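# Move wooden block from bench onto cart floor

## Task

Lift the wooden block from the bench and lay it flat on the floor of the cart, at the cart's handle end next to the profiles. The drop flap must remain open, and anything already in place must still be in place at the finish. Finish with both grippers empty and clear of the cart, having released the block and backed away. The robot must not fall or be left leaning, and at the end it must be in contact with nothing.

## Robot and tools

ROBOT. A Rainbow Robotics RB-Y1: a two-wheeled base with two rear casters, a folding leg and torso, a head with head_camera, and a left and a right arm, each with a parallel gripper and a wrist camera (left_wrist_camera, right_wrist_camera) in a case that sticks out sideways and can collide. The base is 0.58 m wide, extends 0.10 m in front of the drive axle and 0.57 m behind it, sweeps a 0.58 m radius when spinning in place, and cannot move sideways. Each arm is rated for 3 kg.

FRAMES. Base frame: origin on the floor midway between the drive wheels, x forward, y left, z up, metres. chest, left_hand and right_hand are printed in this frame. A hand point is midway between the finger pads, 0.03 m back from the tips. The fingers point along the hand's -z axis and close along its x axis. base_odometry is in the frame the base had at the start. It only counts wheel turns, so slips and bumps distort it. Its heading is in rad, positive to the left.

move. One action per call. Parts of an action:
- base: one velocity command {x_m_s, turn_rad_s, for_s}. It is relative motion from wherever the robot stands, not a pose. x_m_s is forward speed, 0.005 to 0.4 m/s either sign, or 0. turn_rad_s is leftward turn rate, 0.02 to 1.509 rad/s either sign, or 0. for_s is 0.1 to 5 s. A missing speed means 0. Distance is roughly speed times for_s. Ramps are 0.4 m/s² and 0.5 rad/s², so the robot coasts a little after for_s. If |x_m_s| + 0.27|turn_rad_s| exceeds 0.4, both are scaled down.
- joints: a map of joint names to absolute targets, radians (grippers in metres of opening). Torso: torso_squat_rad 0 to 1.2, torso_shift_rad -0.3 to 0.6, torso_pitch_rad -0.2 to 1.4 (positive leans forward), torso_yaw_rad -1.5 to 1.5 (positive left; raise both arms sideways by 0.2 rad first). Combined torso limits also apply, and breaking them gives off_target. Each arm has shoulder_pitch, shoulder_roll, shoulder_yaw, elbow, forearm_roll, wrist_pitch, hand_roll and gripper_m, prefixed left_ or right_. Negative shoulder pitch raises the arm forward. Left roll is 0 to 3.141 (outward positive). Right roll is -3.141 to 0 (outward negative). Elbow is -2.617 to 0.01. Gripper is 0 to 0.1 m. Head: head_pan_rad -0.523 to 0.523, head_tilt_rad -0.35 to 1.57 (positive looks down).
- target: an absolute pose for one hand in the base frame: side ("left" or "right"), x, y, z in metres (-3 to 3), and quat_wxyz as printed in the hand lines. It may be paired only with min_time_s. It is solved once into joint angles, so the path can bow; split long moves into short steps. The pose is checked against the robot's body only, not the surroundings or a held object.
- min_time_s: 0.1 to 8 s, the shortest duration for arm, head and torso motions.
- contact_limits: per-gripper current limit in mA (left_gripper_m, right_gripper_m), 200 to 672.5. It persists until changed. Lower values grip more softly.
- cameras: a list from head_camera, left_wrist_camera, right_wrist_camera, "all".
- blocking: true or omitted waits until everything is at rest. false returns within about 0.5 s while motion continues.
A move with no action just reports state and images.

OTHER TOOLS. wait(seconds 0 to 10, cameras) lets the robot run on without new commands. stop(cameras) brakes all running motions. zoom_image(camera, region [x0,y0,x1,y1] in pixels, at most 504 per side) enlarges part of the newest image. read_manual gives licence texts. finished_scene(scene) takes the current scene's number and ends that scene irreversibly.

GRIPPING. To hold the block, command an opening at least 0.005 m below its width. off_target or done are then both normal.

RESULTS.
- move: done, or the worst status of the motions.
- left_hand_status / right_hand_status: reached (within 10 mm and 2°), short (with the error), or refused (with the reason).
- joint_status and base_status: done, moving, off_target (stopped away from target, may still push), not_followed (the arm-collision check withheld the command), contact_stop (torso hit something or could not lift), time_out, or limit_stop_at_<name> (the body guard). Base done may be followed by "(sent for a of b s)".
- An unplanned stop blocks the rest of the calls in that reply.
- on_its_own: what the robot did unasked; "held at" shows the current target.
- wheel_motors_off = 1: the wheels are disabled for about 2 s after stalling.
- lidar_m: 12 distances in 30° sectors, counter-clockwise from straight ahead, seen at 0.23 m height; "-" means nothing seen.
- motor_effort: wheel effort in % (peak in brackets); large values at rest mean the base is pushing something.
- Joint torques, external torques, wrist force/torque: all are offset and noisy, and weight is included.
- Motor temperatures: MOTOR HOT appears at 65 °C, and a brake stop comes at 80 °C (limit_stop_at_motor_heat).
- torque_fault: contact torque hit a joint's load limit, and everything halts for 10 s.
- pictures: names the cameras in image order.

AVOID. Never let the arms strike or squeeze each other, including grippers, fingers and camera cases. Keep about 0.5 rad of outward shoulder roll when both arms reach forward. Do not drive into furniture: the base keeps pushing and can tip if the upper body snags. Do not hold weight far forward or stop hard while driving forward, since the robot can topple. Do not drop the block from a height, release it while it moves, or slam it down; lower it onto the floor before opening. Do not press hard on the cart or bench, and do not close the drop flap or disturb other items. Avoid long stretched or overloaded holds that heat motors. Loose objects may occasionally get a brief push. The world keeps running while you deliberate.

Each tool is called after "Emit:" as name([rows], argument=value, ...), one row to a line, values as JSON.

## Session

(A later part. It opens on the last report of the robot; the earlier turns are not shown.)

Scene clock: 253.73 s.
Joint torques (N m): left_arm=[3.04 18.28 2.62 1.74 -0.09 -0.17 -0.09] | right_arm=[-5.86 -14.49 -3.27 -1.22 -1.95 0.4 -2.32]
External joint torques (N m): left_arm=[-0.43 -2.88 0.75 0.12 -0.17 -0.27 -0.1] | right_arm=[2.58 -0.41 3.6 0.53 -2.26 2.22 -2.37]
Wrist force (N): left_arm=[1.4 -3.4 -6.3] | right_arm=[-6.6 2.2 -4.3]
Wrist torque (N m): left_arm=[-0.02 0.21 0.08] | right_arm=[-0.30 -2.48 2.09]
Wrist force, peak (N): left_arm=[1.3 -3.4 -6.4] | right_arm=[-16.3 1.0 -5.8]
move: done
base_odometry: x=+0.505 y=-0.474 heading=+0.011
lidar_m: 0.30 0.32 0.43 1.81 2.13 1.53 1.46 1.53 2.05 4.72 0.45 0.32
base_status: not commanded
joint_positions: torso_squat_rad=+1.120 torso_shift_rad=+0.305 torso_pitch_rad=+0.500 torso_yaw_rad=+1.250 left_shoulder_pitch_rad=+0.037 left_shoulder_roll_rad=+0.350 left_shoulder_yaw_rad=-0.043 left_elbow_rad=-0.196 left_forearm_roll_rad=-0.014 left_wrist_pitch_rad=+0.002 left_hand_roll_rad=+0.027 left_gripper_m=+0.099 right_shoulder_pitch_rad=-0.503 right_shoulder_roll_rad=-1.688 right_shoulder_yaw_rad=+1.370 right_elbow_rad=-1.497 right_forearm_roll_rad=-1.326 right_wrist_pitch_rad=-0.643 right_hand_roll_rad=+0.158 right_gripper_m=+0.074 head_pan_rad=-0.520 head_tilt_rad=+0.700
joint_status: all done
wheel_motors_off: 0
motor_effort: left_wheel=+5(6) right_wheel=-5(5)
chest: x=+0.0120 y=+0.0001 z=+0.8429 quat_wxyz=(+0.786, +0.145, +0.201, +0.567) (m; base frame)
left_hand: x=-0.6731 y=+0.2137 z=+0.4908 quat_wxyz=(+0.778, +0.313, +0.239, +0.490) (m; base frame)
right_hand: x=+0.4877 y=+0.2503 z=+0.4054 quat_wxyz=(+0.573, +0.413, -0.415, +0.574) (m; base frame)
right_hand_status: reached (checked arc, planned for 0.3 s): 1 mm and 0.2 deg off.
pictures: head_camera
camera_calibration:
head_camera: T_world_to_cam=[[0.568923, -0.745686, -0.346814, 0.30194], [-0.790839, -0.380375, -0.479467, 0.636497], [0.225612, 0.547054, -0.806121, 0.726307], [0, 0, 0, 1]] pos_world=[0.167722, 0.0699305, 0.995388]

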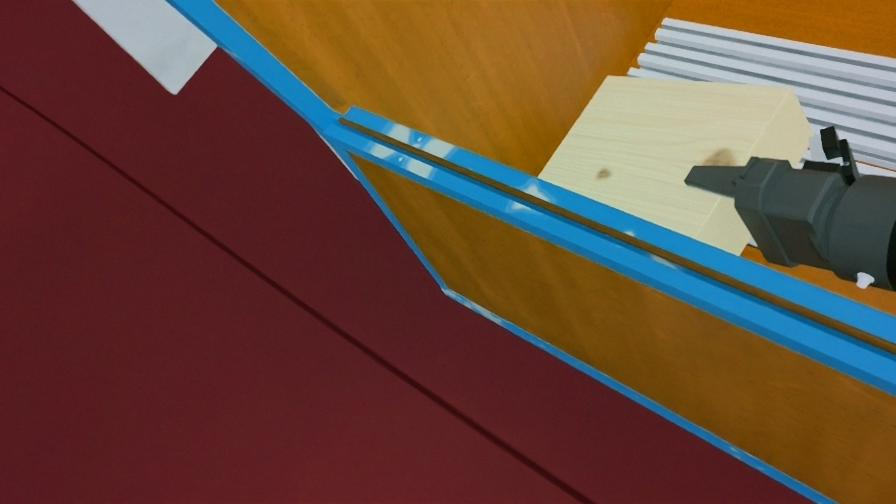

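Emit:
move(target={"side":"right","x":0.488,"y":0.248,"z":0.445,"quat_wxyz":[0.5736,0.4136,-0.4136,0.5736]})

Emit:
move(target={"side":"right","x":0.488,"y":0.17,"z":0.45,"quat_wxyz":[0.5736,0.4136,-0.4136,0.5736]})

Emit:
move(target={"side":"right","x":0.488,"y":0.09,"z":0.45,"quat_wxyz":[0.5736,0.4136,-0.4136,0.5736]}, cameras=["head_camera"])

Scene clock: 276.67 s.
Joint torques (N m): left_arm=[3.6 18.38 2.73 1.72 0 -0.24 0.09] | right_arm=[-18.37 -16.53 -15.93 -5.88 0.95 -8.53 0.07]
External joint torques (N m): left_arm=[0.11 -2.79 0.86 0.09 -0.07 -0.34 0.07] | right_arm=[-10.41 -2.08 -8.58 -3.6 0.51 -6.74 0.03]
Wrist force (N): left_arm=[1.3 -3.4 -5.4] | right_arm=[-27.1 1.2 -8.9]
Wrist torque (N m): left_arm=[0.06 0.19 0.08] | right_arm=[-0.27 1.81 -0.42]
Wrist force, peak (N): left_arm=[1.6 -3.7 -6.7] | right_arm=[-31.0 -2.1 -7.8]
move: done
base_odometry: x=+0.505 y=-0.474 heading=+0.011
lidar_m: 0.30 0.31 0.44 1.80 2.12 1.53 1.44 1.53 2.03 4.72 0.46 0.33
base_status: not commanded
joint_positions: torso_squat_rad=+1.120 torso_shift_rad=+0.305 torso_pitch_rad=+0.501 torso_yaw_rad=+1.250 left_shoulder_pitch_rad=+0.037 left_shoulder_roll_rad=+0.350 left_shoulder_yaw_rad=-0.043 left_elbow_rad=-0.196 left_forearm_roll_rad=-0.014 left_wrist_pitch_rad=+0.002 left_hand_roll_rad=+0.027 left_gripper_m=+0.099 right_shoulder_pitch_rad=-0.514 right_shoulder_roll_rad=-1.816 right_shoulder_yaw_rad=+1.348 right_elbow_rad=-1.673 right_forearm_roll_rad=-1.406 right_wrist_pitch_rad=-0.594 right_hand_roll_rad=+0.222 right_gripper_m=+0.074 head_pan_rad=-0.520 head_tilt_rad=+0.700
joint_status: all done
wheel_motors_off: 0
motor_effort: left_wheel=+3(7) right_wheel=-3(6)
chest: x=+0.0123 y=+0.0002 z=+0.8428 quat_wxyz=(+0.786, +0.145, +0.201, +0.567) (m; base frame)
left_hand: x=-0.6731 y=+0.2138 z=+0.4912 quat_wxyz=(+0.778, +0.313, +0.240, +0.489) (m; base frame)
right_hand: x=+0.4872 y=+0.2464 z=+0.4419 quat_wxyz=(+0.574, +0.414, -0.410, +0.575) (m; base frame)
right_hand_status: reached (checked arc, planned for 0.5 s): 4 mm and 0.5 deg off.
pictures: none

Scene clock: 277.60 s.
Joint torques (N m): left_arm=[2.93 18.55 2.72 1.63 -0.02 -0.13 0.13] | right_arm=[-15.11 -18.54 -14.41 -4.8 1.29 -8.83 0.15]
External joint torques (N m): left_arm=[-0.56 -2.62 0.85 0 -0.09 -0.23 0.12] | right_arm=[-10.1 -2.28 -9.06 -3.53 1.07 -7.01 0.11]
Wrist force (N): left_arm=[1.4 -2.9 -5.4] | right_arm=[-27.0 1.6 -8.5]
Wrist torque (N m): left_arm=[-0.06 0.23 0.09] | right_arm=[0.13 1.90 -0.23]
Wrist force, peak (N): left_arm=[1.5 -3.1 -6.7] | right_arm=[-32.9 7.3 -10.2]
move: done
base_odometry: x=+0.505 y=-0.474 heading=+0.011
lidar_m: 0.30 0.30 0.43 1.80 2.13 1.53 1.45 1.53 2.05 4.72 0.45 0.33
base_status: not commanded
joint_positions: torso_squat_rad=+1.120 torso_shift_rad=+0.305 torso_pitch_rad=+0.501 torso_yaw_rad=+1.250 left_shoulder_pitch_rad=+0.037 left_shoulder_roll_rad=+0.350 left_shoulder_yaw_rad=-0.043 left_elbow_rad=-0.196 left_forearm_roll_rad=-0.014 left_wrist_pitch_rad=+0.002 left_hand_roll_rad=+0.027 left_gripper_m=+0.099 right_shoulder_pitch_rad=-0.386 right_shoulder_roll_rad=-1.972 right_shoulder_yaw_rad=+1.458 right_elbow_rad=-1.764 right_forearm_roll_rad=-1.378 right_wrist_pitch_rad=-0.841 right_hand_roll_rad=+0.198 right_gripper_m=+0.074 head_pan_rad=-0.520 head_tilt_rad=+0.700
joint_status: all done
wheel_motors_off: 0
motor_effort: left_wheel=+3(9) right_wheel=-3(7)
chest: x=+0.0123 y=+0.0002 z=+0.8428 quat_wxyz=(+0.786, +0.145, +0.201, +0.567) (m; base frame)
left_hand: x=-0.6731 y=+0.2138 z=+0.4912 quat_wxyz=(+0.778, +0.313, +0.240, +0.489) (m; base frame)
right_hand: x=+0.4874 y=+0.1684 z=+0.4480 quat_wxyz=(+0.575, +0.412, -0.411, +0.575) (m; base frame)
right_hand_status: reached (checked arc, planned for 0.5 s): 3 mm and 0.4 deg off.
pictures: none

Scene clock: 278.47 s.
Joint torques (N m): left_arm=[3 18.35 2.44 1.71 -0.03 -0.14 -0.07] | right_arm=[-10.2 -21.99 -9.8 -2.64 0.93 -8.76 0.04]
External joint torques (N m): left_arm=[-0.48 -2.83 0.58 0.08 -0.1 -0.23 -0.08] | right_arm=[-7.79 -4.44 -7.02 -2.04 0.73 -6.97 -0.01]
Wrist force (N): left_arm=[0.9 -3.7 -5.9] | right_arm=[-25.4 2.7 -8.6]
Wrist torque (N m): left_arm=[0.03 0.15 0.06] | right_arm=[-0.05 1.79 -0.21]
Wrist force, peak (N): left_arm=[1.6 -3.6 -6.6] | right_arm=[-33.2 3.0 -8.6]
move: done
base_odometry: x=+0.505 y=-0.474 heading=+0.011
lidar_m: 0.31 0.32 0.44 1.81 2.14 1.52 1.46 1.52 2.04 4.73 0.45 0.32
base_status: not commanded
joint_positions: torso_squat_rad=+1.120 torso_shift_rad=+0.305 torso_pitch_rad=+0.501 torso_yaw_rad=+1.250 left_shoulder_pitch_rad=+0.037 left_shoulder_roll_rad=+0.350 left_shoulder_yaw_rad=-0.043 left_elbow_rad=-0.196 left_forearm_roll_rad=-0.014 left_wrist_pitch_rad=+0.002 left_hand_roll_rad=+0.027 left_gripper_m=+0.099 right_shoulder_pitch_rad=-0.265 right_shoulder_roll_rad=-2.043 right_shoulder_yaw_rad=+1.603 right_elbow_rad=-1.747 right_forearm_roll_rad=-1.323 right_wrist_pitch_rad=-1.114 right_hand_roll_rad=+0.164 right_gripper_m=+0.074 head_pan_rad=-0.520 head_tilt_rad=+0.700
joint_status: all done
wheel_motors_off: 0
motor_effort: left_wheel=+3(8) right_wheel=-3(9)
chest: x=+0.0123 y=+0.0001 z=+0.8428 quat_wxyz=(+0.786, +0.145, +0.201, +0.567) (m; base frame)
left_hand: x=-0.6731 y=+0.2138 z=+0.4913 quat_wxyz=(+0.778, +0.313, +0.240, +0.489) (m; base frame)
right_hand: x=+0.4873 y=+0.0892 z=+0.4486 quat_wxyz=(+0.576, +0.412, -0.410, +0.575) (m; base frame)
right_hand_status: reached (checked arc, planned for 0.5 s): 2 mm and 0.5 deg off.
pictures: head_camera
camera_calibration:
head_camera: T_world_to_cam=[[0.568485, -0.745884, -0.347104, 0.302003], [-0.791353, -0.380432, -0.478572, 0.635988], [0.22491, 0.546743, -0.806528, 0.726445], [0, 0, 0, 1]] pos_world=[0.168222, 0.0700309, 0.995091]

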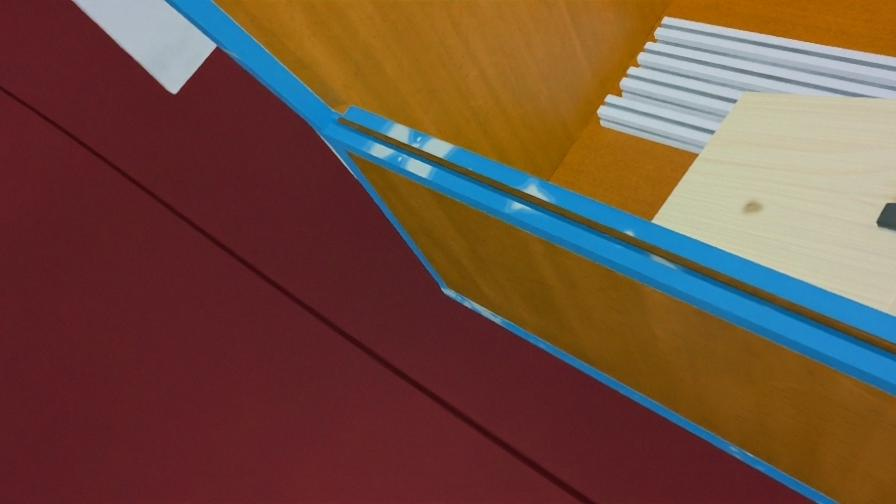

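Emit:
zoom_image(camera="head_camera", region=[540, 10, 760, 220])

Scaled by 2.291 from the camera's 896x504 image, which has a finer 1280x720 frame.

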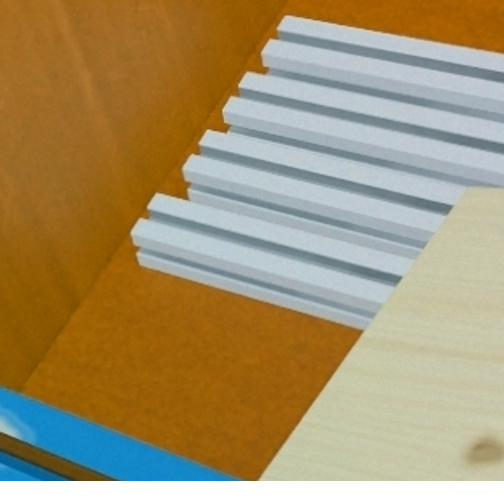

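Emit:
zoom_image(camera="head_camera", region=[620, 70, 896, 310])

Scaled by 1.826 from the camera's 896x504 image, which has a finer 1280x720 frame.

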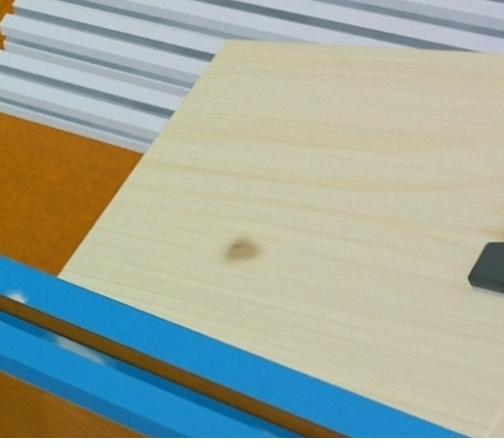

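Emit:
move(target={"side":"right","x":0.473,"y":0.17,"z":0.45,"quat_wxyz":[0.5736,0.4136,-0.4136,0.5736]})

Emit:
move(target={"side":"right","x":0.473,"y":0.256,"z":0.445,"quat_wxyz":[0.5736,0.4136,-0.4136,0.5736]})

Emit:
move(target={"side":"right","x":0.473,"y":0.256,"z":0.415,"quat_wxyz":[0.5736,0.4136,-0.4136,0.5736]}, cameras=["head_camera"])

Scene clock: 294.20 s.
Joint torques (N m): left_arm=[3.28 18.23 2.89 1.64 0.07 -0.1 -0.03] | right_arm=[-11.97 -13.14 -11.47 -12.23 4.12 -7.83 -0.36]
External joint torques (N m): left_arm=[-0.21 -2.94 1.03 0.01 0 -0.2 -0.04] | right_arm=[-7.1 2.75 -6.28 -10.48 3.65 -6.07 -0.41]
Wrist force (N): left_arm=[1.2 -2.9 -5.8] | right_arm=[-26.8 -14.1 -10.5]
Wrist torque (N m): left_arm=[-0.05 0.16 0.12] | right_arm=[-0.22 1.92 0.12]
Wrist force, peak (N): left_arm=[0.7 -3.5 -6.9] | right_arm=[-31.1 -23.7 -12.9]
move: done
base_odometry: x=+0.505 y=-0.474 heading=+0.011
lidar_m: 0.30 0.31 0.43 1.81 2.12 1.53 1.46 1.52 2.04 4.72 0.44 0.32
base_status: not commanded
joint_positions: torso_squat_rad=+1.120 torso_shift_rad=+0.305 torso_pitch_rad=+0.501 torso_yaw_rad=+1.250 left_shoulder_pitch_rad=+0.037 left_shoulder_roll_rad=+0.350 left_shoulder_yaw_rad=-0.043 left_elbow_rad=-0.196 left_forearm_roll_rad=-0.014 left_wrist_pitch_rad=+0.002 left_hand_roll_rad=+0.027 left_gripper_m=+0.099 right_shoulder_pitch_rad=-0.374 right_shoulder_roll_rad=-1.970 right_shoulder_yaw_rad=+1.462 right_elbow_rad=-1.814 right_forearm_roll_rad=-1.425 right_wrist_pitch_rad=-0.848 right_hand_roll_rad=+0.274 right_gripper_m=+0.074 head_pan_rad=-0.520 head_tilt_rad=+0.700
joint_status: all done
wheel_motors_off: 0
motor_effort: left_wheel=-2(3) right_wheel=-6(10)
chest: x=+0.0124 y=+0.0002 z=+0.8428 quat_wxyz=(+0.786, +0.145, +0.201, +0.567) (m; base frame)
left_hand: x=-0.6730 y=+0.2138 z=+0.4913 quat_wxyz=(+0.778, +0.313, +0.240, +0.489) (m; base frame)
right_hand: x=+0.4739 y=+0.1685 z=+0.4484 quat_wxyz=(+0.575, +0.411, -0.412, +0.575) (m; base frame)
right_hand_status: reached (checked arc, planned for 0.5 s): 2 mm and 0.3 deg off.
pictures: none

Scene clock: 295.10 s.
Joint torques (N m): left_arm=[3.1 18.31 2.78 1.59 0.04 -0.11 0.04] | right_arm=[-17.64 -13.88 -15.33 -6.9 2.02 -8.62 -0.06]
External joint torques (N m): left_arm=[-0.39 -2.86 0.92 -0.04 -0.04 -0.2 0.03] | right_arm=[-9.51 0.06 -7.9 -4.48 1.53 -6.89 -0.11]
Wrist force (N): left_arm=[1.2 -3.2 -5.5] | right_arm=[-27.7 1.8 -8.7]
Wrist torque (N m): left_arm=[0.01 0.17 0.07] | right_arm=[-0.02 1.89 -0.27]
Wrist force, peak (N): left_arm=[2.1 -3.2 -6.8] | right_arm=[-36.9 -22.7 -4.1]
move: done
base_odometry: x=+0.505 y=-0.474 heading=+0.011
lidar_m: 0.30 0.31 0.43 1.80 2.12 1.52 1.46 1.52 2.04 4.72 0.45 0.32
base_status: not commanded
joint_positions: torso_squat_rad=+1.120 torso_shift_rad=+0.305 torso_pitch_rad=+0.501 torso_yaw_rad=+1.250 left_shoulder_pitch_rad=+0.037 left_shoulder_roll_rad=+0.350 left_shoulder_yaw_rad=-0.043 left_elbow_rad=-0.196 left_forearm_roll_rad=-0.014 left_wrist_pitch_rad=+0.002 left_hand_roll_rad=+0.027 left_gripper_m=+0.099 right_shoulder_pitch_rad=-0.503 right_shoulder_roll_rad=-1.799 right_shoulder_yaw_rad=+1.327 right_elbow_rad=-1.720 right_forearm_roll_rad=-1.505 right_wrist_pitch_rad=-0.577 right_hand_roll_rad=+0.343 right_gripper_m=+0.074 head_pan_rad=-0.520 head_tilt_rad=+0.700
joint_status: all done
wheel_motors_off: 0
motor_effort: left_wheel=+3(19) right_wheel=-2(9)
chest: x=+0.0123 y=+0.0002 z=+0.8428 quat_wxyz=(+0.786, +0.145, +0.201, +0.567) (m; base frame)
left_hand: x=-0.6731 y=+0.2137 z=+0.4912 quat_wxyz=(+0.778, +0.313, +0.240, +0.489) (m; base frame)
right_hand: x=+0.4725 y=+0.2545 z=+0.4430 quat_wxyz=(+0.575, +0.412, -0.411, +0.575) (m; base frame)
right_hand_status: reached (checked arc, planned for 0.5 s): 3 mm and 0.4 deg off.
pictures: none

Scene clock: 295.97 s.
Joint torques (N m): left_arm=[3.1 18.22 2.58 1.59 -0.01 -0.18 -0.07] | right_arm=[-17.85 -14.31 -14.6 -7.72 1.7 -8.28 0.06]
External joint torques (N m): left_arm=[-0.38 -2.96 0.71 -0.04 -0.09 -0.28 -0.08] | right_arm=[-9.5 -0.57 -7.59 -5.44 1.26 -6.51 0.01]
Wrist force (N): left_arm=[1.3 -2.8 -6.3] | right_arm=[-26.5 -2.5 -9.5]
Wrist torque (N m): left_arm=[-0.03 0.17 0.07] | right_arm=[-0.23 1.83 0.05]
Wrist force, peak (N): left_arm=[1.5 -3.6 -6.6] | right_arm=[-31.1 -3.0 -11.7]
move: done
base_odometry: x=+0.505 y=-0.474 heading=+0.011
lidar_m: 0.30 0.31 0.43 1.81 2.13 1.53 1.45 1.53 2.04 4.73 0.46 0.32
base_status: not commanded
joint_positions: torso_squat_rad=+1.120 torso_shift_rad=+0.305 torso_pitch_rad=+0.501 torso_yaw_rad=+1.250 left_shoulder_pitch_rad=+0.037 left_shoulder_roll_rad=+0.350 left_shoulder_yaw_rad=-0.043 left_elbow_rad=-0.196 left_forearm_roll_rad=-0.014 left_wrist_pitch_rad=+0.002 left_hand_roll_rad=+0.027 left_gripper_m=+0.099 right_shoulder_pitch_rad=-0.491 right_shoulder_roll_rad=-1.708 right_shoulder_yaw_rad=+1.348 right_elbow_rad=-1.591 right_forearm_roll_rad=-1.426 right_wrist_pitch_rad=-0.612 right_hand_roll_rad=+0.278 right_gripper_m=+0.074 head_pan_rad=-0.520 head_tilt_rad=+0.700
joint_status: all done
wheel_motors_off: 0
motor_effort: left_wheel=+1(9) right_wheel=-3(6)
chest: x=+0.0123 y=+0.0002 z=+0.8428 quat_wxyz=(+0.786, +0.145, +0.201, +0.567) (m; base frame)
left_hand: x=-0.6731 y=+0.2138 z=+0.4912 quat_wxyz=(+0.778, +0.313, +0.240, +0.489) (m; base frame)
right_hand: x=+0.4726 y=+0.2543 z=+0.4129 quat_wxyz=(+0.575, +0.411, -0.412, +0.575) (m; base frame)
right_hand_status: reached (checked arc, planned for 0.4 s): 3 mm and 0.4 deg off.
pictures: head_camera
camera_calibration:
head_camera: T_world_to_cam=[[0.568521, -0.745914, -0.34698, 0.301876], [-0.791329, -0.380535, -0.478531, 0.63595], [0.224905, 0.54663, -0.806606, 0.726532], [0, 0, 0, 1]] pos_world=[0.168222, 0.0700308, 0.995092]

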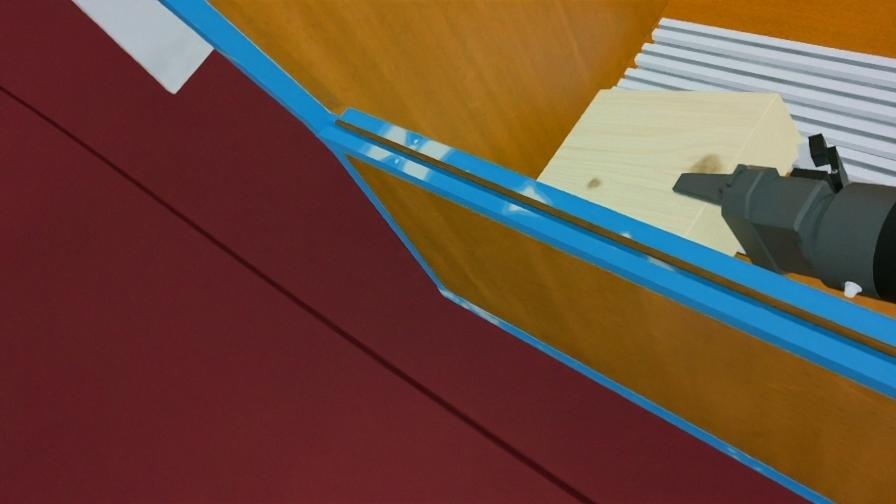

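Emit:
move(target={"side":"right","x":0.473,"y":0.256,"z":0.398,"quat_wxyz":[0.5736,0.4136,-0.4136,0.5736]})

Emit:
move(target={"side":"right","x":0.473,"y":0.256,"z":0.388,"quat_wxyz":[0.5736,0.4136,-0.4136,0.5736]})

Scene clock: 299.30 s.
Joint torques (N m): left_arm=[3.04 18.06 2.81 1.74 -0.01 -0.16 0.01] | right_arm=[-15.32 -12.2 -10.39 -5.85 1.86 -5.61 0.75]
External joint torques (N m): left_arm=[-0.44 -3.1 0.94 0.11 -0.09 -0.25 0] | right_arm=[-6.81 1.36 -3.63 -3.74 1.47 -3.8 0.7]
Wrist force (N): left_arm=[1.1 -3.2 -6.0] | right_arm=[-18.5 -3.9 -6.1]
Wrist torque (N m): left_arm=[0.02 0.18 0.06] | right_arm=[0.10 0.53 -0.86]
Wrist force, peak (N): left_arm=[1.2 -3.3 -6.7] | right_arm=[-28.5 5.3 -10.4]
move: done
base_odometry: x=+0.505 y=-0.474 heading=+0.011
lidar_m: 0.30 0.31 0.44 1.81 2.14 1.54 1.46 1.52 2.06 4.72 0.46 0.31
base_status: not commanded
joint_positions: torso_squat_rad=+1.120 torso_shift_rad=+0.305 torso_pitch_rad=+0.501 torso_yaw_rad=+1.250 left_shoulder_pitch_rad=+0.037 left_shoulder_roll_rad=+0.350 left_shoulder_yaw_rad=-0.043 left_elbow_rad=-0.196 left_forearm_roll_rad=-0.014 left_wrist_pitch_rad=+0.002 left_hand_roll_rad=+0.027 left_gripper_m=+0.099 right_shoulder_pitch_rad=-0.489 right_shoulder_roll_rad=-1.654 right_shoulder_yaw_rad=+1.361 right_elbow_rad=-1.507 right_forearm_roll_rad=-1.373 right_wrist_pitch_rad=-0.635 right_hand_roll_rad=+0.229 right_gripper_m=+0.074 head_pan_rad=-0.520 head_tilt_rad=+0.700
joint_status: all done
wheel_motors_off: 0
motor_effort: left_wheel=+0(7) right_wheel=-3(5)
chest: x=+0.0123 y=+0.0001 z=+0.8428 quat_wxyz=(+0.786, +0.145, +0.201, +0.567) (m; base frame)
left_hand: x=-0.6731 y=+0.2138 z=+0.4912 quat_wxyz=(+0.778, +0.313, +0.240, +0.489) (m; base frame)
right_hand: x=+0.4731 y=+0.2548 z=+0.3969 quat_wxyz=(+0.575, +0.412, -0.413, +0.574) (m; base frame)
right_hand_status: reached (checked arc, planned for 0.3 s): 2 mm and 0.2 deg off.
pictures: none

Scene clock: 299.97 s.
Joint torques (N m): left_arm=[2.94 18.27 2.85 1.62 0.01 -0.08 -0.02] | right_arm=[-10.82 -10.45 -7.02 -3.45 2.21 -0.72 1.43]
External joint torques (N m): left_arm=[-0.53 -2.9 0.98 0 -0.07 -0.18 -0.03] | right_arm=[-2.22 2.98 -0.39 -1.43 1.85 1.09 1.38]
Wrist force (N): left_arm=[1.9 -3.2 -6.6] | right_arm=[-9.2 -3.7 2.7]
Wrist torque (N m): left_arm=[0.00 0.27 0.10] | right_arm=[-0.08 -1.65 -1.78]
Wrist force, peak (N): left_arm=[1.9 -3.2 -6.6] | right_arm=[-19.2 -3.8 -5.9]
move: done
base_odometry: x=+0.505 y=-0.474 heading=+0.011
lidar_m: 0.29 0.32 0.44 1.81 2.13 1.53 1.45 1.52 2.06 4.72 0.45 0.32
base_status: not commanded
joint_positions: torso_squat_rad=+1.120 torso_shift_rad=+0.305 torso_pitch_rad=+0.500 torso_yaw_rad=+1.250 left_shoulder_pitch_rad=+0.037 left_shoulder_roll_rad=+0.350 left_shoulder_yaw_rad=-0.043 left_elbow_rad=-0.196 left_forearm_roll_rad=-0.014 left_wrist_pitch_rad=+0.002 left_hand_roll_rad=+0.027 left_gripper_m=+0.099 right_shoulder_pitch_rad=-0.488 right_shoulder_roll_rad=-1.623 right_shoulder_yaw_rad=+1.368 right_elbow_rad=-1.461 right_forearm_roll_rad=-1.350 right_wrist_pitch_rad=-0.648 right_hand_roll_rad=+0.207 right_gripper_m=+0.074 head_pan_rad=-0.520 head_tilt_rad=+0.700
joint_status: all done
wheel_motors_off: 0
motor_effort: left_wheel=-2(5) right_wheel=+0(4)
chest: x=+0.0121 y=+0.0000 z=+0.8429 quat_wxyz=(+0.786, +0.145, +0.201, +0.567) (m; base frame)
left_hand: x=-0.6731 y=+0.2138 z=+0.4910 quat_wxyz=(+0.778, +0.313, +0.240, +0.489) (m; base frame)
right_hand: x=+0.4732 y=+0.2553 z=+0.3884 quat_wxyz=(+0.574, +0.412, -0.414, +0.574) (m; base frame)
right_hand_status: reached (checked arc, planned for 0.2 s): 1 mm and 0.2 deg off.
pictures: none

Emit:
move(cameras=["head_camera"])

Emit:
zoom_image(camera="head_camera", region=[520, 60, 820, 280])

Scene clock: 302.47 s.
Joint torques (N m): left_arm=[2.98 18.25 2.78 1.54 0.05 -0.06 -0.03] | right_arm=[-10.82 -10.56 -6.57 -3.39 2.18 -1.01 1.48]
External joint torques (N m): left_arm=[-0.49 -2.92 0.91 -0.08 -0.03 -0.16 -0.04] | right_arm=[-2.22 2.88 0.06 -1.37 1.81 0.8 1.44]
Motor temperatures (°C): left_arm=[30 29 31 35 33 32 37] | right_arm=[34 31 31 30 35 39 34]
Wrist force (N): left_arm=[1.8 -3.6 -6.1] | right_arm=[-9.8 -3.9 1.8]
Wrist torque (N m): left_arm=[0.00 0.30 0.11] | right_arm=[-0.05 -1.68 -1.75]
Wrist force, peak (N): left_arm=[1.0 -3.3 -6.7] | right_arm=[-10.2 -3.8 1.5]
base_odometry: x=+0.505 y=-0.474 heading=+0.011
lidar_m: 0.29 0.32 0.43 1.80 2.12 1.54 1.46 1.53 2.04 4.73 0.46 0.32
base_status: not commanded
joint_positions: torso_squat_rad=+1.120 torso_shift_rad=+0.305 torso_pitch_rad=+0.500 torso_yaw_rad=+1.250 left_shoulder_pitch_rad=+0.037 left_shoulder_roll_rad=+0.350 left_shoulder_yaw_rad=-0.043 left_elbow_rad=-0.196 left_forearm_roll_rad=-0.014 left_wrist_pitch_rad=+0.002 left_hand_roll_rad=+0.027 left_gripper_m=+0.099 right_shoulder_pitch_rad=-0.488 right_shoulder_roll_rad=-1.623 right_shoulder_yaw_rad=+1.368 right_elbow_rad=-1.461 right_forearm_roll_rad=-1.350 right_wrist_pitch_rad=-0.648 right_hand_roll_rad=+0.207 right_gripper_m=+0.074 head_pan_rad=-0.520 head_tilt_rad=+0.700
joint_status: all done
wheel_motors_off: 0
motor_effort: left_wheel=-2(5) right_wheel=-1(4)
chest: x=+0.0121 y=+0.0000 z=+0.8429 quat_wxyz=(+0.786, +0.145, +0.201, +0.567) (m; base frame)
left_hand: x=-0.6731 y=+0.2138 z=+0.4910 quat_wxyz=(+0.778, +0.313, +0.240, +0.489) (m; base frame)
right_hand: x=+0.4732 y=+0.2553 z=+0.3884 quat_wxyz=(+0.574, +0.412, -0.414, +0.574) (m; base frame)
right_hand_status: reached (checked arc, planned for 0.2 s): 1 mm and 0.2 deg off.
pictures: head_camera
camera_calibration:
head_camera: T_world_to_cam=[[0.568581, -0.745867, -0.346986, 0.301959], [-0.791146, -0.380224, -0.47908, 0.636226], [0.225398, 0.546912, -0.806277, 0.726438], [0, 0, 0, 1]] pos_world=[0.167922, 0.0698311, 0.995289]

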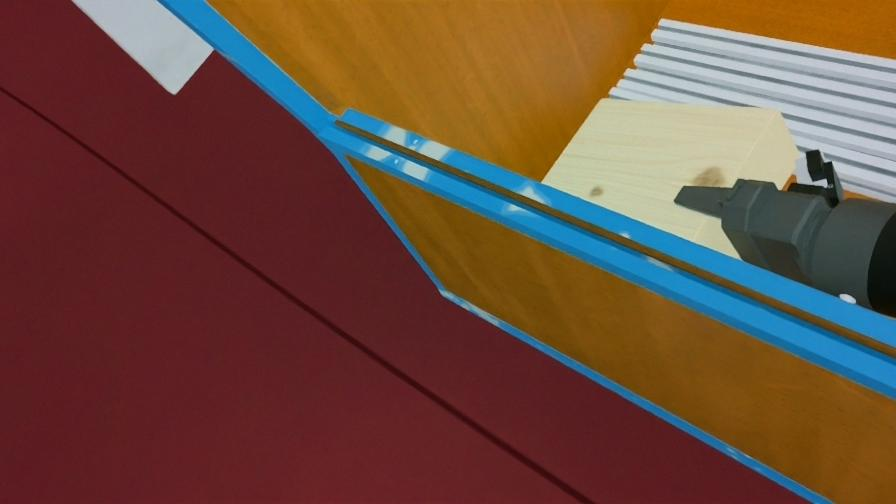

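Scaled by 1.680 from the camera's 896x504 image, which has a finer 1280x720 frame.

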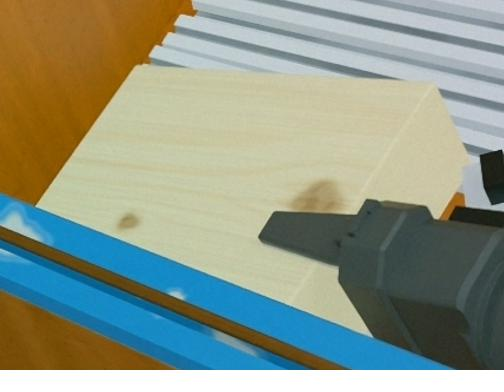

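Emit:
move(target={"side":"right","x":0.473,"y":0.256,"z":0.415,"quat_wxyz":[0.5736,0.4136,-0.4136,0.5736]})

Emit:
move(target={"side":"right","x":0.481,"y":0.265,"z":0.415,"quat_wxyz":[0.5736,0.4136,-0.4136,0.5736]})

Emit:
move(target={"side":"right","x":0.481,"y":0.265,"z":0.398,"quat_wxyz":[0.5736,0.4136,-0.4136,0.5736]})

Emit:
move(target={"side":"right","x":0.481,"y":0.265,"z":0.39,"quat_wxyz":[0.5736,0.4136,-0.4136,0.5736]}, cameras=["head_camera", "right_wrist_camera"])

Scene clock: 311.77 s.
Joint torques (N m): left_arm=[3.15 18.26 2.47 1.57 0.03 -0.2 -0.01] | right_arm=[-17.51 -14.9 -15.45 -6.8 1.61 -8.61 -0.14]
External joint torques (N m): left_arm=[-0.34 -2.91 0.61 -0.06 -0.04 -0.3 -0.03] | right_arm=[-9.14 -1.16 -8.44 -4.59 1.18 -6.84 -0.18]
Wrist force (N): left_arm=[1.5 -3.7 -6.2] | right_arm=[-26.7 2.0 -8.2]
Wrist torque (N m): left_arm=[0.04 0.22 0.09] | right_arm=[-0.11 1.83 -0.28]
Wrist force, peak (N): left_arm=[1.9 -3.8 -6.6] | right_arm=[-32.7 -16.9 -13.4]
move: done
base_odometry: x=+0.505 y=-0.474 heading=+0.011
lidar_m: 0.30 0.31 0.42 1.81 2.13 1.53 1.46 1.53 2.05 4.71 0.45 0.33
base_status: not commanded
joint_positions: torso_squat_rad=+1.120 torso_shift_rad=+0.305 torso_pitch_rad=+0.501 torso_yaw_rad=+1.250 left_shoulder_pitch_rad=+0.037 left_shoulder_roll_rad=+0.350 left_shoulder_yaw_rad=-0.043 left_elbow_rad=-0.196 left_forearm_roll_rad=-0.014 left_wrist_pitch_rad=+0.002 left_hand_roll_rad=+0.027 left_gripper_m=+0.099 right_shoulder_pitch_rad=-0.492 right_shoulder_roll_rad=-1.706 right_shoulder_yaw_rad=+1.349 right_elbow_rad=-1.584 right_forearm_roll_rad=-1.413 right_wrist_pitch_rad=-0.613 right_hand_roll_rad=+0.265 right_gripper_m=+0.074 head_pan_rad=-0.520 head_tilt_rad=+0.700
joint_status: all done
wheel_motors_off: 0
motor_effort: left_wheel=+0(7) right_wheel=-3(7)
chest: x=+0.0123 y=+0.0002 z=+0.8428 quat_wxyz=(+0.786, +0.145, +0.201, +0.567) (m; base frame)
left_hand: x=-0.6731 y=+0.2138 z=+0.4912 quat_wxyz=(+0.778, +0.313, +0.240, +0.489) (m; base frame)
right_hand: x=+0.4725 y=+0.2544 z=+0.4124 quat_wxyz=(+0.575, +0.413, -0.411, +0.575) (m; base frame)
right_hand_status: reached (checked arc, planned for 0.4 s): 3 mm and 0.4 deg off.
pictures: none

Scene clock: 312.40 s.
Joint torques (N m): left_arm=[2.88 18.28 2.42 1.7 -0.02 -0.12 0.01] | right_arm=[-19.58 -15.35 -16.32 -5.73 1.11 -8.99 0.05]
External joint torques (N m): left_arm=[-0.6 -2.89 0.55 0.07 -0.1 -0.22 -0.01] | right_arm=[-10.79 -1.69 -9.1 -3.64 0.73 -7.07 0]
Wrist force (N): left_arm=[1.4 -2.9 -5.8] | right_arm=[-26.0 1.6 -8.5]
Wrist torque (N m): left_arm=[-0.07 0.20 0.07] | right_arm=[-0.27 1.68 -0.14]
Wrist force, peak (N): left_arm=[1.2 -3.3 -6.4] | right_arm=[-29.4 -2.9 -7.8]
move: done
base_odometry: x=+0.505 y=-0.474 heading=+0.011
lidar_m: 0.30 0.31 0.44 1.80 2.13 1.51 1.46 1.53 2.05 4.73 0.46 0.32
base_status: not commanded
joint_positions: torso_squat_rad=+1.120 torso_shift_rad=+0.305 torso_pitch_rad=+0.501 torso_yaw_rad=+1.250 left_shoulder_pitch_rad=+0.037 left_shoulder_roll_rad=+0.350 left_shoulder_yaw_rad=-0.043 left_elbow_rad=-0.196 left_forearm_roll_rad=-0.014 left_wrist_pitch_rad=+0.002 left_hand_roll_rad=+0.027 left_gripper_m=+0.099 right_shoulder_pitch_rad=-0.515 right_shoulder_roll_rad=-1.692 right_shoulder_yaw_rad=+1.340 right_elbow_rad=-1.552 right_forearm_roll_rad=-1.389 right_wrist_pitch_rad=-0.585 right_hand_roll_rad=+0.230 right_gripper_m=+0.074 head_pan_rad=-0.520 head_tilt_rad=+0.700
joint_status: all done
wheel_motors_off: 0
motor_effort: left_wheel=+3(4) right_wheel=-2(4)
chest: x=+0.0123 y=+0.0002 z=+0.8428 quat_wxyz=(+0.786, +0.145, +0.201, +0.567) (m; base frame)
left_hand: x=-0.6731 y=+0.2138 z=+0.4912 quat_wxyz=(+0.778, +0.313, +0.240, +0.489) (m; base frame)
right_hand: x=+0.4803 y=+0.2628 z=+0.4130 quat_wxyz=(+0.576, +0.411, -0.412, +0.575) (m; base frame)
right_hand_status: reached (checked arc, planned for 0.2 s): 3 mm and 0.4 deg off.
pictures: none

Scene clock: 313.07 s.
Joint torques (N m): left_arm=[3.42 18.3 2.62 1.71 0.09 -0.18 -0.02] | right_arm=[-19.02 -15.48 -14.25 -5.35 0.99 -8.42 0.27]
External joint torques (N m): left_arm=[-0.06 -2.88 0.75 0.08 0.02 -0.27 -0.04] | right_arm=[-10.04 -2.02 -7.3 -3.37 0.66 -6.61 0.22]
Wrist force (N): left_arm=[0.9 -2.8 -6.0] | right_arm=[-25.5 1.8 -8.6]
Wrist torque (N m): left_arm=[-0.06 0.12 0.12] | right_arm=[-0.10 1.67 -0.25]
Wrist force, peak (N): left_arm=[1.2 -3.4 -6.5] | right_arm=[-29.9 -1.4 -6.3]
move: done
base_odometry: x=+0.505 y=-0.474 heading=+0.011
lidar_m: 0.30 0.32 0.45 1.81 2.13 1.53 1.46 1.52 2.06 4.72 0.45 0.32
base_status: not commanded
joint_positions: torso_squat_rad=+1.120 torso_shift_rad=+0.305 torso_pitch_rad=+0.501 torso_yaw_rad=+1.250 left_shoulder_pitch_rad=+0.037 left_shoulder_roll_rad=+0.350 left_shoulder_yaw_rad=-0.043 left_elbow_rad=-0.196 left_forearm_roll_rad=-0.014 left_wrist_pitch_rad=+0.002 left_hand_roll_rad=+0.027 left_gripper_m=+0.099 right_shoulder_pitch_rad=-0.514 right_shoulder_roll_rad=-1.636 right_shoulder_yaw_rad=+1.356 right_elbow_rad=-1.464 right_forearm_roll_rad=-1.331 right_wrist_pitch_rad=-0.609 right_hand_roll_rad=+0.177 right_gripper_m=+0.074 head_pan_rad=-0.520 head_tilt_rad=+0.700
joint_status: all done
wheel_motors_off: 0
motor_effort: left_wheel=+2(4) right_wheel=-3(4)
chest: x=+0.0123 y=+0.0002 z=+0.8428 quat_wxyz=(+0.786, +0.145, +0.201, +0.567) (m; base frame)
left_hand: x=-0.6731 y=+0.2138 z=+0.4912 quat_wxyz=(+0.778, +0.313, +0.240, +0.489) (m; base frame)
right_hand: x=+0.4803 y=+0.2634 z=+0.3958 quat_wxyz=(+0.575, +0.412, -0.411, +0.575) (m; base frame)
right_hand_status: reached (checked arc, planned for 0.3 s): 3 mm and 0.4 deg off.
pictures: none

Scene clock: 313.67 s.
Joint torques (N m): left_arm=[2.92 18.25 2.72 1.73 0.03 -0.15 0.01] | right_arm=[-13.26 -12.02 -8.72 -3.01 1.81 -2.45 1.32]
External joint torques (N m): left_arm=[-0.56 -2.92 0.86 0.1 -0.05 -0.25 -0.01] | right_arm=[-4.19 1.34 -1.89 -1.11 1.5 -0.63 1.27]
Wrist force (N): left_arm=[1.3 -2.4 -5.9] | right_arm=[-12.0 -2.0 0.2]
Wrist torque (N m): left_arm=[-0.10 0.22 0.07] | right_arm=[-0.11 -1.02 -1.50]
Wrist force, peak (N): left_arm=[0.9 -3.8 -6.5] | right_arm=[-25.6 1.3 -7.8]
move: done
base_odometry: x=+0.505 y=-0.474 heading=+0.011
lidar_m: 0.29 0.32 0.43 1.82 2.13 1.52 1.46 1.53 2.05 4.71 0.46 0.32
base_status: not commanded
joint_positions: torso_squat_rad=+1.120 torso_shift_rad=+0.305 torso_pitch_rad=+0.501 torso_yaw_rad=+1.250 left_shoulder_pitch_rad=+0.037 left_shoulder_roll_rad=+0.350 left_shoulder_yaw_rad=-0.043 left_elbow_rad=-0.196 left_forearm_roll_rad=-0.014 left_wrist_pitch_rad=+0.002 left_hand_roll_rad=+0.027 left_gripper_m=+0.099 right_shoulder_pitch_rad=-0.514 right_shoulder_roll_rad=-1.611 right_shoulder_yaw_rad=+1.361 right_elbow_rad=-1.426 right_forearm_roll_rad=-1.312 right_wrist_pitch_rad=-0.622 right_hand_roll_rad=+0.158 right_gripper_m=+0.074 head_pan_rad=-0.520 head_tilt_rad=+0.700
joint_status: all done
wheel_motors_off: 0
motor_effort: left_wheel=+1(3) right_wheel=-1(4)
chest: x=+0.0122 y=+0.0001 z=+0.8429 quat_wxyz=(+0.786, +0.145, +0.201, +0.567) (m; base frame)
left_hand: x=-0.6731 y=+0.2138 z=+0.4911 quat_wxyz=(+0.778, +0.313, +0.240, +0.489) (m; base frame)
right_hand: x=+0.4809 y=+0.2642 z=+0.3898 quat_wxyz=(+0.574, +0.412, -0.413, +0.574) (m; base frame)
right_hand_status: reached (checked arc, planned for 0.2 s): 1 mm and 0.2 deg off.
pictures: head_camera, right_wrist_camera
camera_calibration:
head_camera: T_world_to_cam=[[0.568645, -0.745833, -0.346952, 0.301895], [-0.791156, -0.380416, -0.478912, 0.636143], [0.225202, 0.546824, -0.806392, 0.726434], [0, 0, 0, 1]] pos_world=[0.168022, 0.0699308, 0.99519]
right_wrist_camera: T_world_to_cam=[[0.0290803, -0.293477, -0.955524, 0.434801], [-0.862003, -0.491332, 0.124672, 0.522757], [-0.506068, 0.820039, -0.267266, 0.203081], [0, 0, 0, 1]] pos_world=[0.540747, 0.217916, 0.404566]

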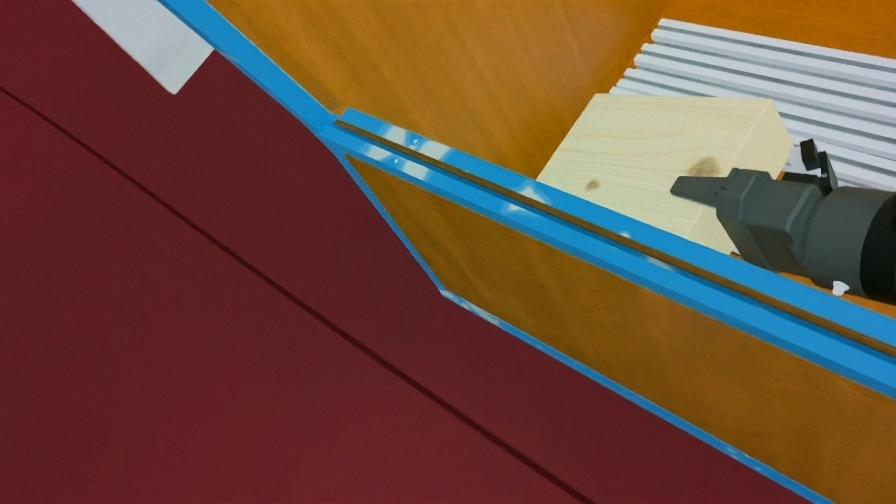

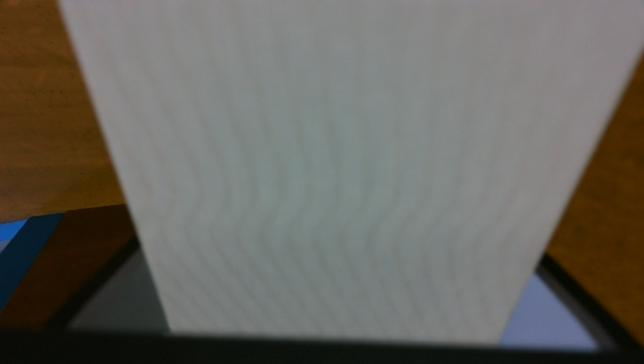

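Emit:
move(target={"side":"right","x":0.481,"y":0.265,"z":0.404,"quat_wxyz":[0.5736,0.4136,-0.4136,0.5736]})

Emit:
move(target={"side":"right","x":0.480,"y":0.286,"z":0.404,"quat_wxyz":[0.5736,0.4136,-0.4136,0.5736]})

Emit:
move(target={"side":"right","x":0.480,"y":0.286,"z":0.394,"quat_wxyz":[0.5736,0.4136,-0.4136,0.5736]}, cameras=["head_camera"])

Scene clock: 320.17 s.
Joint torques (N m): left_arm=[3 18.23 2.84 1.68 0.04 -0.03 0.08] | right_arm=[-18.15 -15.71 -15.76 -6.54 0.95 -8.64 0.25]
External joint torques (N m): left_arm=[-0.49 -2.94 0.98 0.05 -0.04 -0.12 0.07] | right_arm=[-9.2 -2.2 -8.73 -4.21 0.56 -6.83 0.2]
Wrist force (N): left_arm=[1.7 -3.3 -6.1] | right_arm=[-26.1 2.0 -8.6]
Wrist torque (N m): left_arm=[0.02 0.25 0.07] | right_arm=[-0.36 1.94 -0.25]
Wrist force, peak (N): left_arm=[1.4 -3.0 -6.9] | right_arm=[-30.7 -1.8 -7.8]
move: done
base_odometry: x=+0.505 y=-0.474 heading=+0.011
lidar_m: 0.30 0.31 0.43 1.79 2.14 1.53 1.46 1.53 2.06 4.71 0.47 0.32
base_status: not commanded
joint_positions: torso_squat_rad=+1.120 torso_shift_rad=+0.305 torso_pitch_rad=+0.501 torso_yaw_rad=+1.250 left_shoulder_pitch_rad=+0.037 left_shoulder_roll_rad=+0.350 left_shoulder_yaw_rad=-0.043 left_elbow_rad=-0.196 left_forearm_roll_rad=-0.014 left_wrist_pitch_rad=+0.002 left_hand_roll_rad=+0.027 left_gripper_m=+0.099 right_shoulder_pitch_rad=-0.517 right_shoulder_roll_rad=-1.650 right_shoulder_yaw_rad=+1.353 right_elbow_rad=-1.485 right_forearm_roll_rad=-1.334 right_wrist_pitch_rad=-0.603 right_hand_roll_rad=+0.179 right_gripper_m=+0.074 head_pan_rad=-0.520 head_tilt_rad=+0.700
joint_status: all done
wheel_motors_off: 0
motor_effort: left_wheel=+2(8) right_wheel=-3(4)
chest: x=+0.0123 y=+0.0002 z=+0.8428 quat_wxyz=(+0.786, +0.145, +0.201, +0.567) (m; base frame)
left_hand: x=-0.6731 y=+0.2138 z=+0.4912 quat_wxyz=(+0.778, +0.313, +0.240, +0.489) (m; base frame)
right_hand: x=+0.4800 y=+0.2638 z=+0.4012 quat_wxyz=(+0.574, +0.414, -0.411, +0.575) (m; base frame)
right_hand_status: reached (checked arc, planned for 0.3 s): 3 mm and 0.4 deg off.
pictures: none

Scene clock: 320.90 s.
Joint torques (N m): left_arm=[3.09 18.05 2.76 1.63 -0.03 0.02 0.03] | right_arm=[-20.59 -14.95 -15.62 -6.34 0.96 -8.8 0.06]
External joint torques (N m): left_arm=[-0.4 -3.13 0.9 0.01 -0.11 -0.08 0.01] | right_arm=[-10.77 -2.11 -8.26 -4.13 0.62 -7.03 0.01]
Wrist force (N): left_arm=[1.4 -2.9 -5.0] | right_arm=[-26.0 2.9 -8.8]
Wrist torque (N m): left_arm=[-0.07 0.22 0.09] | right_arm=[-0.13 1.92 -0.16]
Wrist force, peak (N): left_arm=[2.0 -4.0 -6.0] | right_arm=[-28.9 4.7 -4.2]
move: done
base_odometry: x=+0.505 y=-0.474 heading=+0.011
lidar_m: 0.30 0.31 0.43 1.80 2.14 1.52 1.46 1.52 2.06 4.72 0.46 0.32
base_status: not commanded
joint_positions: torso_squat_rad=+1.120 torso_shift_rad=+0.305 torso_pitch_rad=+0.501 torso_yaw_rad=+1.250 left_shoulder_pitch_rad=+0.037 left_shoulder_roll_rad=+0.350 left_shoulder_yaw_rad=-0.043 left_elbow_rad=-0.196 left_forearm_roll_rad=-0.014 left_wrist_pitch_rad=+0.002 left_hand_roll_rad=+0.027 left_gripper_m=+0.099 right_shoulder_pitch_rad=-0.553 right_shoulder_roll_rad=-1.608 right_shoulder_yaw_rad=+1.334 right_elbow_rad=-1.457 right_forearm_roll_rad=-1.341 right_wrist_pitch_rad=-0.546 right_hand_roll_rad=+0.191 right_gripper_m=+0.074 head_pan_rad=-0.520 head_tilt_rad=+0.700
joint_status: all done
wheel_motors_off: 0
motor_effort: left_wheel=+4(7) right_wheel=-3(5)
chest: x=+0.0123 y=+0.0002 z=+0.8428 quat_wxyz=(+0.786, +0.145, +0.201, +0.567) (m; base frame)
left_hand: x=-0.6731 y=+0.2138 z=+0.4912 quat_wxyz=(+0.778, +0.313, +0.240, +0.489) (m; base frame)
right_hand: x=+0.4792 y=+0.2843 z=+0.4015 quat_wxyz=(+0.575, +0.412, -0.411, +0.575) (m; base frame)
right_hand_status: reached (checked arc, planned for 0.2 s): 3 mm and 0.4 deg off.
pictures: none

Scene clock: 321.47 s.
Joint torques (N m): left_arm=[2.9 18.32 2.68 1.88 -0.03 -0.1 -0.01] | right_arm=[-18.05 -13.33 -13.13 -4.15 1.07 -5.74 0.46]
External joint torques (N m): left_arm=[-0.59 -2.85 0.81 0.25 -0.11 -0.19 -0.03] | right_arm=[-8.15 -0.62 -5.95 -2.04 0.75 -3.93 0.41]
Wrist force (N): left_arm=[1.3 -3.4 -5.3] | right_arm=[-18.0 1.0 -4.8]
Wrist torque (N m): left_arm=[0.00 0.22 0.08] | right_arm=[-0.16 0.48 -0.80]
Wrist force, peak (N): left_arm=[1.8 -3.5 -7.0] | right_arm=[-25.8 7.9 -9.1]
move: done
base_odometry: x=+0.505 y=-0.474 heading=+0.011
lidar_m: 0.29 0.32 0.44 1.81 2.13 1.53 1.46 1.53 2.06 4.72 0.45 0.32
base_status: not commanded
joint_positions: torso_squat_rad=+1.120 torso_shift_rad=+0.305 torso_pitch_rad=+0.501 torso_yaw_rad=+1.250 left_shoulder_pitch_rad=+0.037 left_shoulder_roll_rad=+0.350 left_shoulder_yaw_rad=-0.043 left_elbow_rad=-0.196 left_forearm_roll_rad=-0.014 left_wrist_pitch_rad=+0.002 left_hand_roll_rad=+0.027 left_gripper_m=+0.099 right_shoulder_pitch_rad=-0.552 right_shoulder_roll_rad=-1.579 right_shoulder_yaw_rad=+1.343 right_elbow_rad=-1.413 right_forearm_roll_rad=-1.317 right_wrist_pitch_rad=-0.561 right_hand_roll_rad=+0.168 right_gripper_m=+0.074 head_pan_rad=-0.520 head_tilt_rad=+0.700
joint_status: all done
wheel_motors_off: 0
motor_effort: left_wheel=+2(4) right_wheel=-3(5)
chest: x=+0.0123 y=+0.0002 z=+0.8428 quat_wxyz=(+0.786, +0.145, +0.201, +0.567) (m; base frame)
left_hand: x=-0.6731 y=+0.2138 z=+0.4912 quat_wxyz=(+0.778, +0.313, +0.240, +0.489) (m; base frame)
right_hand: x=+0.4792 y=+0.2845 z=+0.3927 quat_wxyz=(+0.575, +0.412, -0.412, +0.575) (m; base frame)
right_hand_status: reached (checked arc, planned for 0.2 s): 2 mm and 0.3 deg off.
pictures: head_camera
camera_calibration:
head_camera: T_world_to_cam=[[0.568605, -0.745851, -0.34698, 0.301914], [-0.79124, -0.380511, -0.478696, 0.636019], [0.225006, 0.546734, -0.806508, 0.726432], [0, 0, 0, 1]] pos_world=[0.168122, 0.0700307, 0.995091]

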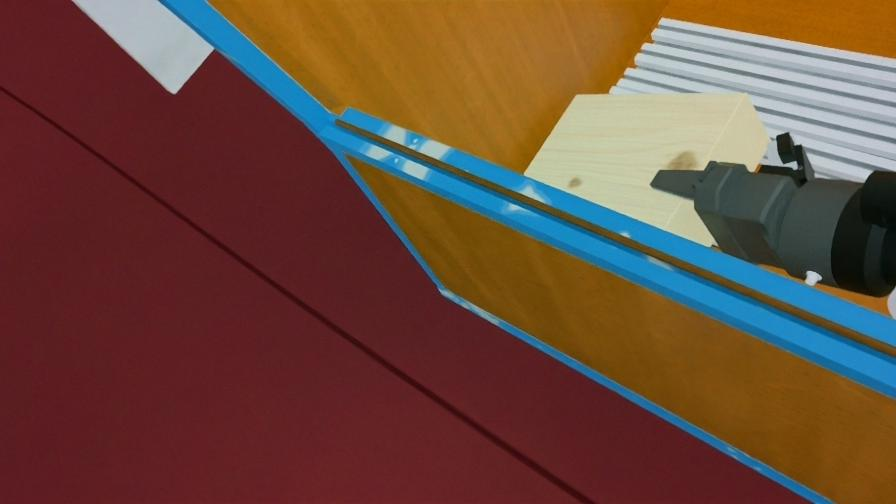

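Emit:
move(target={"side":"right","x":0.480,"y":0.286,"z":0.386,"quat_wxyz":[0.5736,0.4136,-0.4136,0.5736]})

Emit:
move(joints={"right_gripper_m":0.08})

Emit:
move(joints={"right_gripper_m":0.1}, cameras=["head_camera", "right_wrist_camera"])

Scene clock: 323.37 s.
Joint torques (N m): left_arm=[3.13 18.35 2.71 1.87 -0.01 -0.1 -0.11] | right_arm=[-11.21 -10.13 -6.09 -2.28 1.86 0.09 1.44]
External joint torques (N m): left_arm=[-0.33 -2.81 0.85 0.25 -0.08 -0.2 -0.13] | right_arm=[-1.16 2.47 0.96 -0.27 1.56 1.91 1.39]
Wrist force (N): left_arm=[0.7 -3.6 -6.2] | right_arm=[-6.3 -2.1 4.7]
Wrist torque (N m): left_arm=[-0.01 0.17 0.05] | right_arm=[-0.26 -2.11 -1.57]
Wrist force, peak (N): left_arm=[1.6 -2.8 -6.8] | right_arm=[-19.2 1.5 -5.7]
move: done
base_odometry: x=+0.505 y=-0.474 heading=+0.011
lidar_m: 0.31 0.31 0.43 1.80 2.14 1.53 1.46 1.53 2.05 4.72 0.46 0.32
base_status: not commanded
joint_positions: torso_squat_rad=+1.120 torso_shift_rad=+0.305 torso_pitch_rad=+0.500 torso_yaw_rad=+1.250 left_shoulder_pitch_rad=+0.037 left_shoulder_roll_rad=+0.350 left_shoulder_yaw_rad=-0.043 left_elbow_rad=-0.196 left_forearm_roll_rad=-0.014 left_wrist_pitch_rad=+0.002 left_hand_roll_rad=+0.027 left_gripper_m=+0.099 right_shoulder_pitch_rad=-0.554 right_shoulder_roll_rad=-1.554 right_shoulder_yaw_rad=+1.350 right_elbow_rad=-1.370 right_forearm_roll_rad=-1.291 right_wrist_pitch_rad=-0.576 right_hand_roll_rad=+0.142 right_gripper_m=+0.074 head_pan_rad=-0.520 head_tilt_rad=+0.700
joint_status: all done
wheel_motors_off: 0
motor_effort: left_wheel=-1(2) right_wheel=-1(3)
chest: x=+0.0121 y=+0.0000 z=+0.8429 quat_wxyz=(+0.786, +0.145, +0.201, +0.567) (m; base frame)
left_hand: x=-0.6731 y=+0.2138 z=+0.4910 quat_wxyz=(+0.778, +0.313, +0.240, +0.489) (m; base frame)
right_hand: x=+0.4802 y=+0.2856 z=+0.3868 quat_wxyz=(+0.574, +0.412, -0.414, +0.573) (m; base frame)
right_hand_status: reached (checked arc, planned for 0.2 s): 1 mm and 0.2 deg off.
pictures: none

Scene clock: 323.87 s.
Joint torques (N m): left_arm=[3.09 18.34 2.58 1.81 0.02 -0.16 0.01] | right_arm=[-12.69 -11.65 -7.91 -3.02 0.73 -3.46 0.53]
External joint torques (N m): left_arm=[-0.38 -2.82 0.72 0.19 -0.06 -0.26 0] | right_arm=[-2.67 0.94 -0.88 -1.01 0.44 -1.65 0.48]
Wrist force (N): left_arm=[1.4 -3.6 -5.9] | right_arm=[-14.8 1.1 -4.2]
Wrist torque (N m): left_arm=[0.04 0.21 0.09] | right_arm=[-0.27 -0.43 -0.24]
Wrist force, peak (N): left_arm=[2.0 -3.2 -7.1] | right_arm=[-15.7 1.4 -5.6]
move: done
base_odometry: x=+0.505 y=-0.474 heading=+0.011
lidar_m: 0.30 0.32 0.44 1.80 2.14 1.53 1.45 1.52 2.05 4.72 0.44 0.33
base_status: not commanded
joint_positions: torso_squat_rad=+1.120 torso_shift_rad=+0.305 torso_pitch_rad=+0.500 torso_yaw_rad=+1.250 left_shoulder_pitch_rad=+0.037 left_shoulder_roll_rad=+0.350 left_shoulder_yaw_rad=-0.043 left_elbow_rad=-0.196 left_forearm_roll_rad=-0.014 left_wrist_pitch_rad=+0.002 left_hand_roll_rad=+0.027 left_gripper_m=+0.099 right_shoulder_pitch_rad=-0.554 right_shoulder_roll_rad=-1.553 right_shoulder_yaw_rad=+1.351 right_elbow_rad=-1.370 right_forearm_roll_rad=-1.291 right_wrist_pitch_rad=-0.575 right_hand_roll_rad=+0.142 right_gripper_m=+0.080 head_pan_rad=-0.520 head_tilt_rad=+0.700
joint_status: all done
wheel_motors_off: 0
motor_effort: left_wheel=+2(3) right_wheel=-2(3)
chest: x=+0.0121 y=+0.0001 z=+0.8429 quat_wxyz=(+0.786, +0.145, +0.201, +0.567) (m; base frame)
left_hand: x=-0.6731 y=+0.2138 z=+0.4910 quat_wxyz=(+0.778, +0.313, +0.240, +0.489) (m; base frame)
right_hand: x=+0.4798 y=+0.2854 z=+0.3861 quat_wxyz=(+0.574, +0.412, -0.413, +0.574) (m; base frame)
pictures: none

Scene clock: 324.53 s.
Joint torques (N m): left_arm=[3.07 18.13 2.79 1.66 -0.03 -0.07 0.04] | right_arm=[-12.61 -12.62 -8.48 -3.02 0.8 -3.63 0.33]
External joint torques (N m): left_arm=[-0.41 -3.04 0.92 0.04 -0.11 -0.17 0.03] | right_arm=[-2.59 -0.03 -1.44 -1.01 0.5 -1.8 0.29]
Wrist force (N): left_arm=[1.0 -3.1 -6.2] | right_arm=[-14.3 1.9 -6.2]
Wrist torque (N m): left_arm=[-0.02 0.20 0.04] | right_arm=[-0.30 -0.59 -0.22]
Wrist force, peak (N): left_arm=[1.5 -3.9 -6.6] | right_arm=[-15.2 2.1 -6.8]
move: done
base_odometry: x=+0.505 y=-0.474 heading=+0.011
lidar_m: 0.30 0.32 0.43 1.80 2.13 1.52 1.45 1.52 2.06 4.72 0.46 0.33
base_status: not commanded
joint_positions: torso_squat_rad=+1.120 torso_shift_rad=+0.305 torso_pitch_rad=+0.500 torso_yaw_rad=+1.250 left_shoulder_pitch_rad=+0.037 left_shoulder_roll_rad=+0.350 left_shoulder_yaw_rad=-0.043 left_elbow_rad=-0.196 left_forearm_roll_rad=-0.014 left_wrist_pitch_rad=+0.002 left_hand_roll_rad=+0.027 left_gripper_m=+0.099 right_shoulder_pitch_rad=-0.554 right_shoulder_roll_rad=-1.553 right_shoulder_yaw_rad=+1.351 right_elbow_rad=-1.370 right_forearm_roll_rad=-1.291 right_wrist_pitch_rad=-0.575 right_hand_roll_rad=+0.142 right_gripper_m=+0.099 head_pan_rad=-0.520 head_tilt_rad=+0.700
joint_status: all done
wheel_motors_off: 0
motor_effort: left_wheel=+2(3) right_wheel=-3(4)
chest: x=+0.0121 y=+0.0001 z=+0.8429 quat_wxyz=(+0.786, +0.145, +0.201, +0.567) (m; base frame)
left_hand: x=-0.6731 y=+0.2138 z=+0.4910 quat_wxyz=(+0.778, +0.313, +0.240, +0.489) (m; base frame)
right_hand: x=+0.4797 y=+0.2854 z=+0.3860 quat_wxyz=(+0.574, +0.412, -0.413, +0.574) (m; base frame)
pictures: head_camera, right_wrist_camera
camera_calibration:
head_camera: T_world_to_cam=[[0.568741, -0.745795, -0.346876, 0.301892], [-0.791054, -0.380441, -0.479059, 0.636243], [0.225315, 0.546859, -0.806337, 0.726461], [0, 0, 0, 1]] pos_world=[0.167922, 0.0699307, 0.99529]
right_wrist_camera: T_world_to_cam=[[0.0297288, -0.293514, -0.955492, 0.437198], [-0.86217, -0.491194, 0.124063, 0.532953], [-0.505746, 0.820108, -0.267662, 0.183989], [0, 0, 0, 1]] pos_world=[0.539551, 0.239216, 0.400867]

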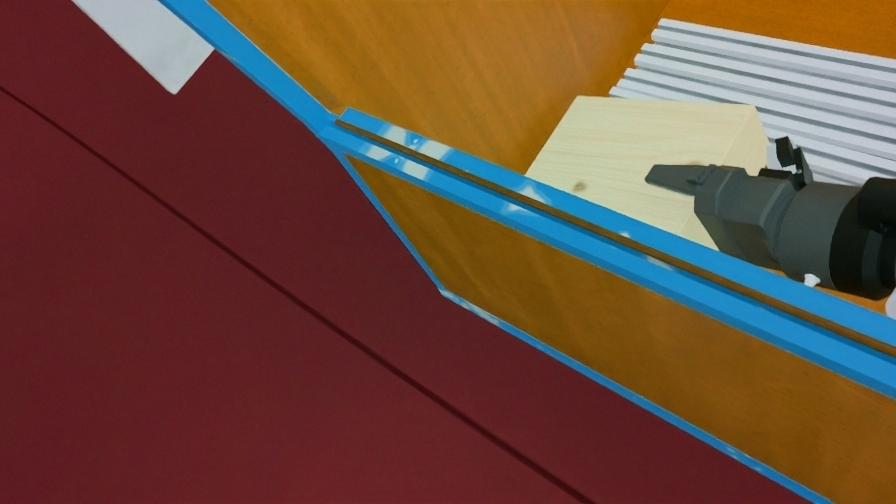

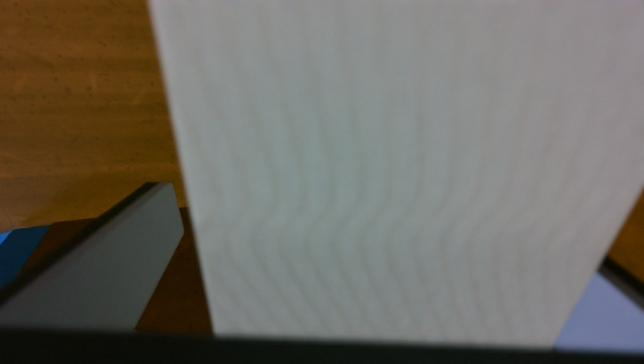

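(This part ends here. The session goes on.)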